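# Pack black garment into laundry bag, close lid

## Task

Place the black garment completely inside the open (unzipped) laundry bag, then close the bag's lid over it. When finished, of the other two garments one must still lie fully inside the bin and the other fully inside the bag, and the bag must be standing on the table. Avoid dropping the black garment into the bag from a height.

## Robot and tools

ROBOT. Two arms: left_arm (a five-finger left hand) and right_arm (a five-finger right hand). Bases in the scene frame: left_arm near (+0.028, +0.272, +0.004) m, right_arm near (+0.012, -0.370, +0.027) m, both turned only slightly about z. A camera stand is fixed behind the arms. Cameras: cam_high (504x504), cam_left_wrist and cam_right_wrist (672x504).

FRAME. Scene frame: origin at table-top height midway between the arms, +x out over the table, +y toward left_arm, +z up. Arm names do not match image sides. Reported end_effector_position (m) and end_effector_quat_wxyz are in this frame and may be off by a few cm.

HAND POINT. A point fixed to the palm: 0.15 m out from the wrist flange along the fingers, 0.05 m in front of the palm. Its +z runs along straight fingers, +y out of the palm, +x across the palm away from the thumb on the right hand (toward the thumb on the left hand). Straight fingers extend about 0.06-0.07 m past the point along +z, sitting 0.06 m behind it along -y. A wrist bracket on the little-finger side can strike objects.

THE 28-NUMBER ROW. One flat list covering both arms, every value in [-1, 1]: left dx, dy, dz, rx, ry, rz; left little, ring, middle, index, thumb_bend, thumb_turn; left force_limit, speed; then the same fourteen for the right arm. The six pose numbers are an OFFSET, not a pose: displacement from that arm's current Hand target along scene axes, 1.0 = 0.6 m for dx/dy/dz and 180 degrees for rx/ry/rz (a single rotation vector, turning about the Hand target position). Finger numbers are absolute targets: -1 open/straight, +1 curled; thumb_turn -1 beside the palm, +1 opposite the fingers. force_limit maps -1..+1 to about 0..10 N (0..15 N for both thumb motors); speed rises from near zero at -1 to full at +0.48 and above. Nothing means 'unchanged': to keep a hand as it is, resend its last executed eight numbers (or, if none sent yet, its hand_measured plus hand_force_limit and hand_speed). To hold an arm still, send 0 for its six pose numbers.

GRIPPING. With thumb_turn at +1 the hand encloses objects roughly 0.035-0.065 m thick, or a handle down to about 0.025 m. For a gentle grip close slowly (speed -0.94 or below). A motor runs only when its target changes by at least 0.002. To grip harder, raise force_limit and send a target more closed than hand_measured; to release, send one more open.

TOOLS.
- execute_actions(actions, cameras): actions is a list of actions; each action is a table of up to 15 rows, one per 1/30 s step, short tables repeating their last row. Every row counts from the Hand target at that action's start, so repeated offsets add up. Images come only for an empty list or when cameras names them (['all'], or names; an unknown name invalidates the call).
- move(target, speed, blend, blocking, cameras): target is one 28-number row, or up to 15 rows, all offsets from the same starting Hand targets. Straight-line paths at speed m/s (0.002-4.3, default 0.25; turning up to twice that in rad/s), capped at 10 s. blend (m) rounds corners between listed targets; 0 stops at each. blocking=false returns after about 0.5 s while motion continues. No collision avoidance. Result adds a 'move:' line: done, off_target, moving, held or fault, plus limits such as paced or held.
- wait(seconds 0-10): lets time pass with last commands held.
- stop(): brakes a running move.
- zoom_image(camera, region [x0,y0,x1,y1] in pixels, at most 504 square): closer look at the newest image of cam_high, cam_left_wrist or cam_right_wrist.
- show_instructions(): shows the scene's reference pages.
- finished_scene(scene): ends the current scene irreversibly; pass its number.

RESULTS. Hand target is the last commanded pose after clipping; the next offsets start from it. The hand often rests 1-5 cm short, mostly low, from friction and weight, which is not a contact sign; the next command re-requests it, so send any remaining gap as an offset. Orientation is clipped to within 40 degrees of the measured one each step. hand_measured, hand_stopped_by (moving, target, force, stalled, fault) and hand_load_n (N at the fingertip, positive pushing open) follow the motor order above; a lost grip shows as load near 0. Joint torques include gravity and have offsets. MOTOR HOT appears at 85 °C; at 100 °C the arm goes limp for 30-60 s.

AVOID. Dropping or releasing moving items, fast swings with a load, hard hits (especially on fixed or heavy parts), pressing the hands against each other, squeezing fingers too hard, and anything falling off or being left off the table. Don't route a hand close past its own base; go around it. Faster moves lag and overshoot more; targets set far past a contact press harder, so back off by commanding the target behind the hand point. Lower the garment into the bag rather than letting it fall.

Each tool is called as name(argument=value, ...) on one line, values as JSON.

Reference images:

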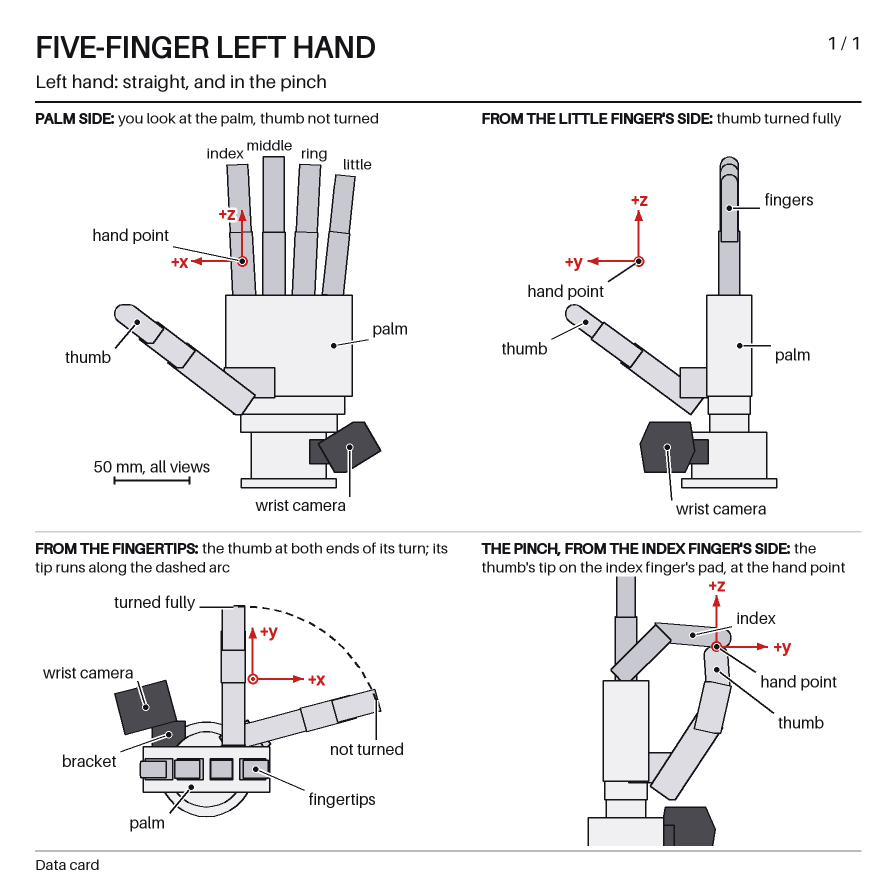

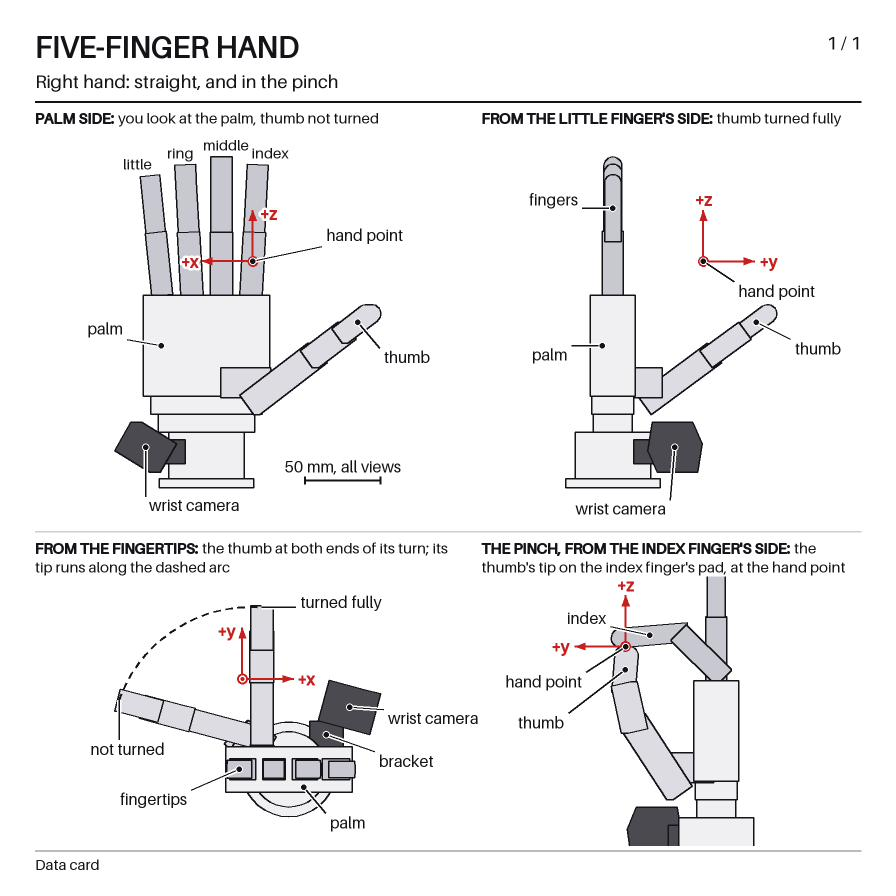

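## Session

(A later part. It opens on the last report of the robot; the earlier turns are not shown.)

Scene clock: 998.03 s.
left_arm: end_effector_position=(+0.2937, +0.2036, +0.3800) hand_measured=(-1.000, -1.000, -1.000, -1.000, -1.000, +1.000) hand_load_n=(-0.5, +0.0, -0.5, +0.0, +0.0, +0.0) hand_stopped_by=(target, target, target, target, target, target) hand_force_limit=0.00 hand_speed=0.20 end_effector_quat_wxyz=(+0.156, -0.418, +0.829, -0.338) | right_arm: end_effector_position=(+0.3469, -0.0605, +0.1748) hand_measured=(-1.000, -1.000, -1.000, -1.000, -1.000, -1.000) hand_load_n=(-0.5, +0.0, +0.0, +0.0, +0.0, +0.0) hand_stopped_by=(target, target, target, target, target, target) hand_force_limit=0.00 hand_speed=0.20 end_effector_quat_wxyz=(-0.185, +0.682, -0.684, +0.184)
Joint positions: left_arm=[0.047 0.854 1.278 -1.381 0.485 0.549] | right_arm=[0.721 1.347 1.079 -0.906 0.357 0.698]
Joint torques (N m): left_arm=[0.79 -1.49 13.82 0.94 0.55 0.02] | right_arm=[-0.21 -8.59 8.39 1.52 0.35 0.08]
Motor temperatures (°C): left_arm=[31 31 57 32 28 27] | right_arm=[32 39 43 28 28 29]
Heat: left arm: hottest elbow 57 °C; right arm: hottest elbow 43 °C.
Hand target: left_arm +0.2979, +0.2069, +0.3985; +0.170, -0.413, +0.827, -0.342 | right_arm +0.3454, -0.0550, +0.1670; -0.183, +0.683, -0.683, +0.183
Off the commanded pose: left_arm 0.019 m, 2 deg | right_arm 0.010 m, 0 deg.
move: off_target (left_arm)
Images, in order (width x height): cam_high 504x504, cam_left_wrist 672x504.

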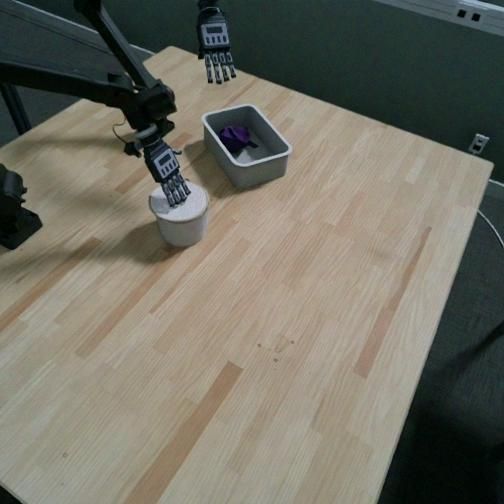

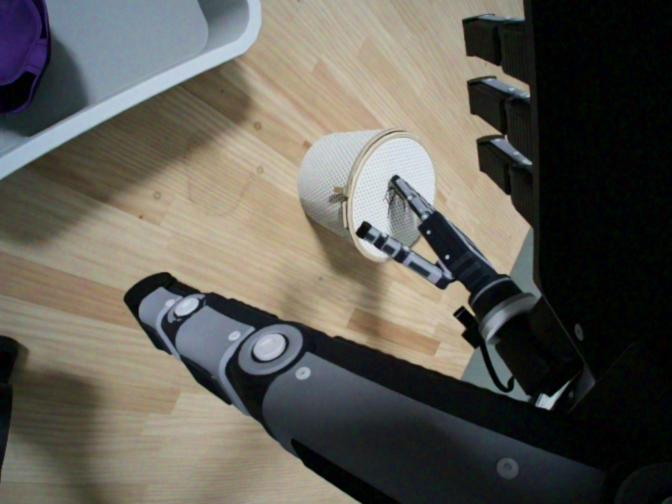

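move(target=[[0,0,0,0,0,0,-1,-1,-1,-1,-1,1,0,0.2,0.035,0.008,-0.012,0,0,0,-1,-1,-1,-1,-1,-1,0,0.2],[0,0,0,0,0,0,-1,-1,-1,-1,-1,1,0,0.2,0.035,0.008,0.06,0,0,0,-1,-1,-1,-1,-1,-1,0,0.2]], speed=0.05, cameras=["cam_high","cam_left_wrist","cam_right_wrist"])

zoom_image(camera="cam_left_wrist", region=[290, 110, 450, 280])

zoom_image(camera="cam_high", region=[140, 170, 220, 250])

Scene clock: 1002.87 s.
left_arm: end_effector_position=(+0.2937, +0.2036, +0.3800) hand_measured=(-1.000, -1.000, -1.000, -1.000, -1.000, +1.000) hand_load_n=(+0.0, +0.0, +0.0, +0.0, +0.0, +0.0) hand_stopped_by=(target, target, target, target, target, target) hand_force_limit=0.00 hand_speed=0.20 end_effector_quat_wxyz=(+0.156, -0.418, +0.829, -0.338) | right_arm: end_effector_position=(+0.3535, -0.0535, +0.1835) hand_measured=(-1.000, -1.000, -1.000, -1.000, -1.000, -1.000) hand_load_n=(+0.0, +0.0, +0.0, +0.0, +0.0, +0.0) hand_stopped_by=(target, target, target, target, target, target) hand_force_limit=0.00 hand_speed=0.20 end_effector_quat_wxyz=(-0.169, +0.689, -0.681, +0.182)
Joint positions: left_arm=[0.047 0.854 1.278 -1.381 0.485 0.549] | right_arm=[0.72 1.388 1.149 -0.967 0.352 0.69]
Joint torques (N m): left_arm=[0.85 -1.44 13.68 0.99 0.54 0.03] | right_arm=[-2.02 -10.52 12.23 0.61 0.17 -0.12]
Motor temperatures (°C): left_arm=[31 31 57 32 28 27] | right_arm=[32 39 43 28 28 29]
Heat: left arm: hottest elbow 57 °C; right arm: hottest elbow 43 °C.
Hand target: left_arm +0.2979, +0.2069, +0.3985; +0.170, -0.413, +0.827, -0.342 | right_arm +0.3664, -0.0503, +0.2029; -0.183, +0.683, -0.683, +0.183
Off the commanded pose: left_arm 0.019 m, 2 deg | right_arm 0.024 m, 2 deg.
move: off_target (left_arm, right_arm)

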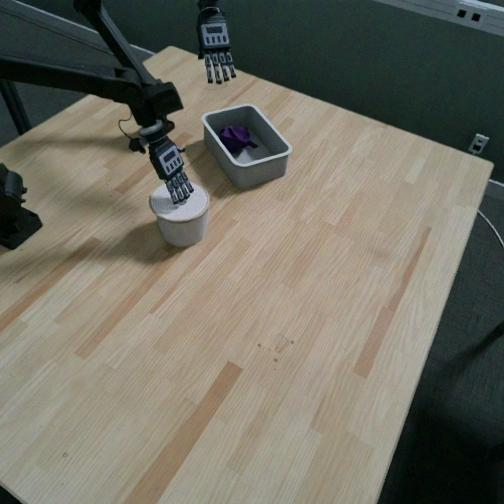

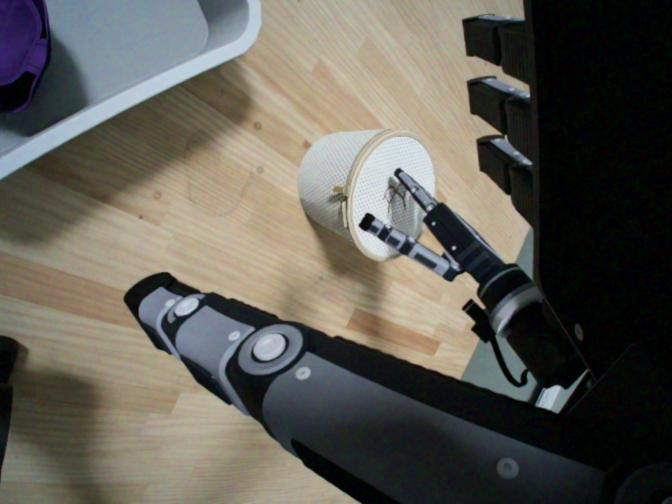

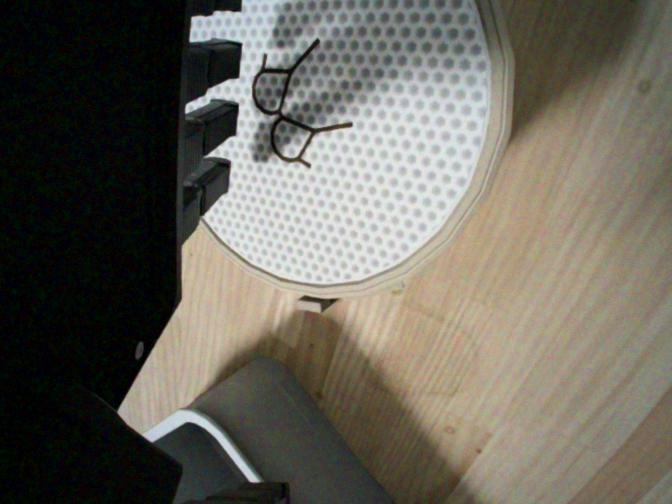

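Scaled by 2.965 from the camera's 672x504 image, which has a finer 960x720 frame.

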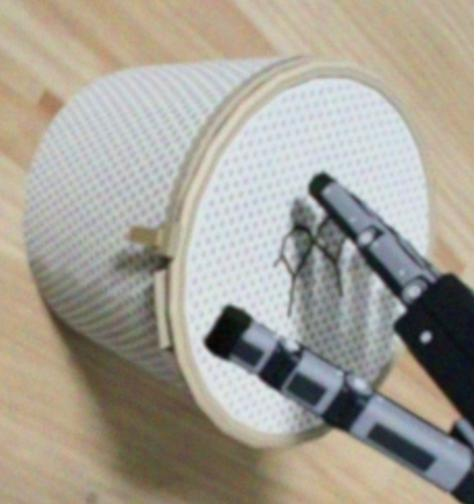

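Scaled by 6.300 from the camera's 504x504 image, which has a finer 720x720 frame.

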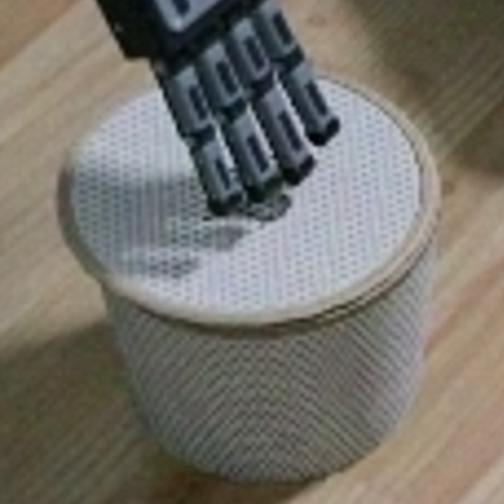

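move(target=[[0,0,0,0,0,0,-1,-1,-1,-1,-1,1,0,0.2,0,0,0.15,0,0,0,-1,-1,-1,-1,-1,-1,0,0.2],[0,0,0,0,0,0,-1,-1,-1,-1,-1,1,0,0.2,-0.05,-0.3,0.3,0,0,0,-1,-1,-1,-1,-1,-1,0,0.2]], speed=0.15, blend=0.02, cameras=["cam_high","cam_right_wrist"])

zoom_image(camera="cam_high", region=[140, 170, 220, 250])

zoom_image(camera="cam_right_wrist", region=[240, 190, 460, 380])

Scene clock: 1010.17 s.
left_arm: end_effector_position=(+0.2937, +0.2036, +0.3800) hand_measured=(-1.000, -1.000, -1.000, -1.000, -1.000, +1.000) hand_load_n=(+0.0, +0.0, +0.0, +0.0, +0.0, +0.0) hand_stopped_by=(target, target, target, target, target, target) hand_force_limit=0.00 hand_speed=0.20 end_effector_quat_wxyz=(+0.156, -0.418, +0.829, -0.338) | right_arm: end_effector_position=(+0.3309, -0.2270, +0.3651) hand_measured=(-1.000, -1.000, -1.000, -1.000, -1.000, -1.000) hand_load_n=(+0.0, +0.0, +0.0, +0.0, +0.5, +0.0) hand_stopped_by=(target, target, target, target, target, target) hand_force_limit=0.00 hand_speed=0.20 end_effector_quat_wxyz=(-0.171, +0.688, -0.683, +0.177)
Joint positions: left_arm=[0.047 0.854 1.278 -1.381 0.485 0.549] | right_arm=[0.341 1.075 1.361 -1.392 0.186 0.337]
Joint torques (N m): left_arm=[0.56 -1.38 13.74 1.01 0.59 0.05] | right_arm=[-1.96 -5.89 12.44 0.64 0.03 -0.18]
Motor temperatures (°C): left_arm=[31 31 56 32 28 27] | right_arm=[32 39 44 28 28 29]
Heat: left arm: hottest elbow 56 °C; right arm: hottest elbow 44 °C.
Hand target: left_arm +0.2979, +0.2069, +0.3985; +0.170, -0.413, +0.827, -0.342 | right_arm +0.3363, -0.2303, +0.3829; -0.183, +0.683, -0.683, +0.183
Off the commanded pose: left_arm 0.019 m, 2 deg | right_arm 0.019 m, 2 deg.
move: off_target (left_arm, right_arm)
Images, in order (width x height): cam_high 504x504, cam_right_wrist 672x504.

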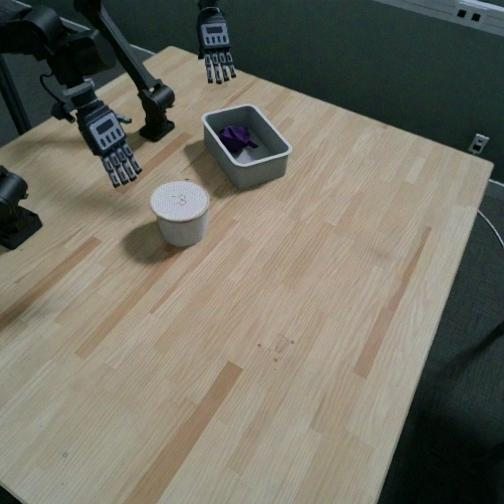

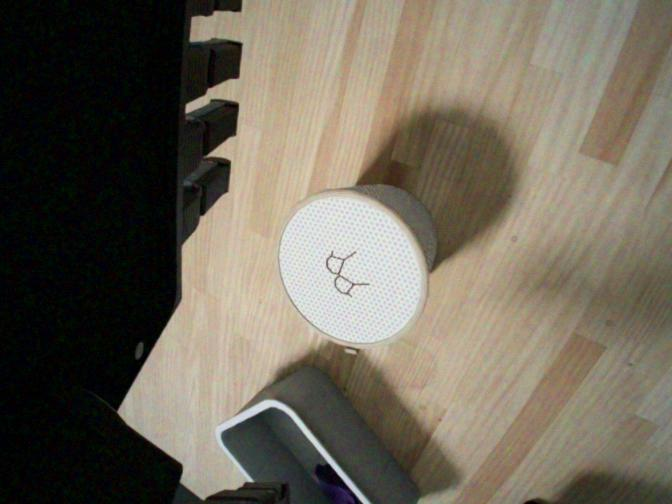

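Scaled by 6.300 from the camera's 504x504 image, which has a finer 720x720 frame.

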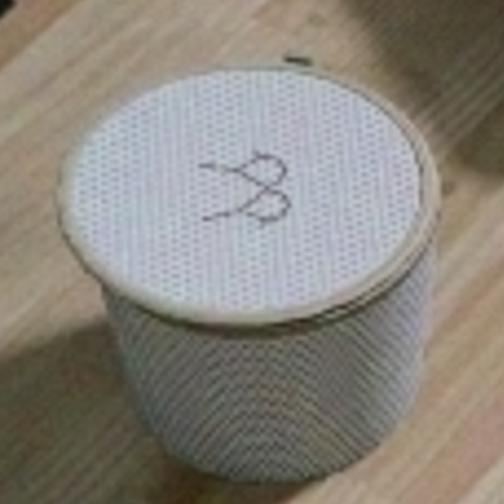

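Scaled by 2.291 from the camera's 672x504 image, which has a finer 960x720 frame.

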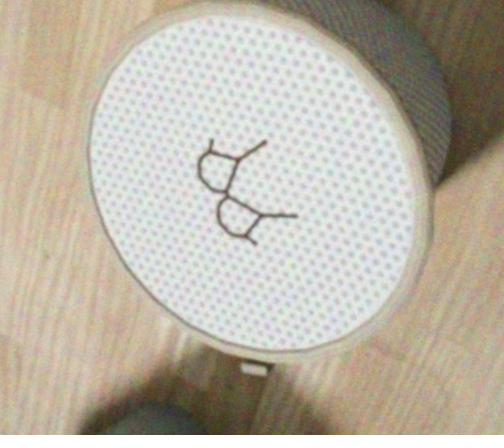

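finished_scene(scene=1)

The scene is finished: the task was done.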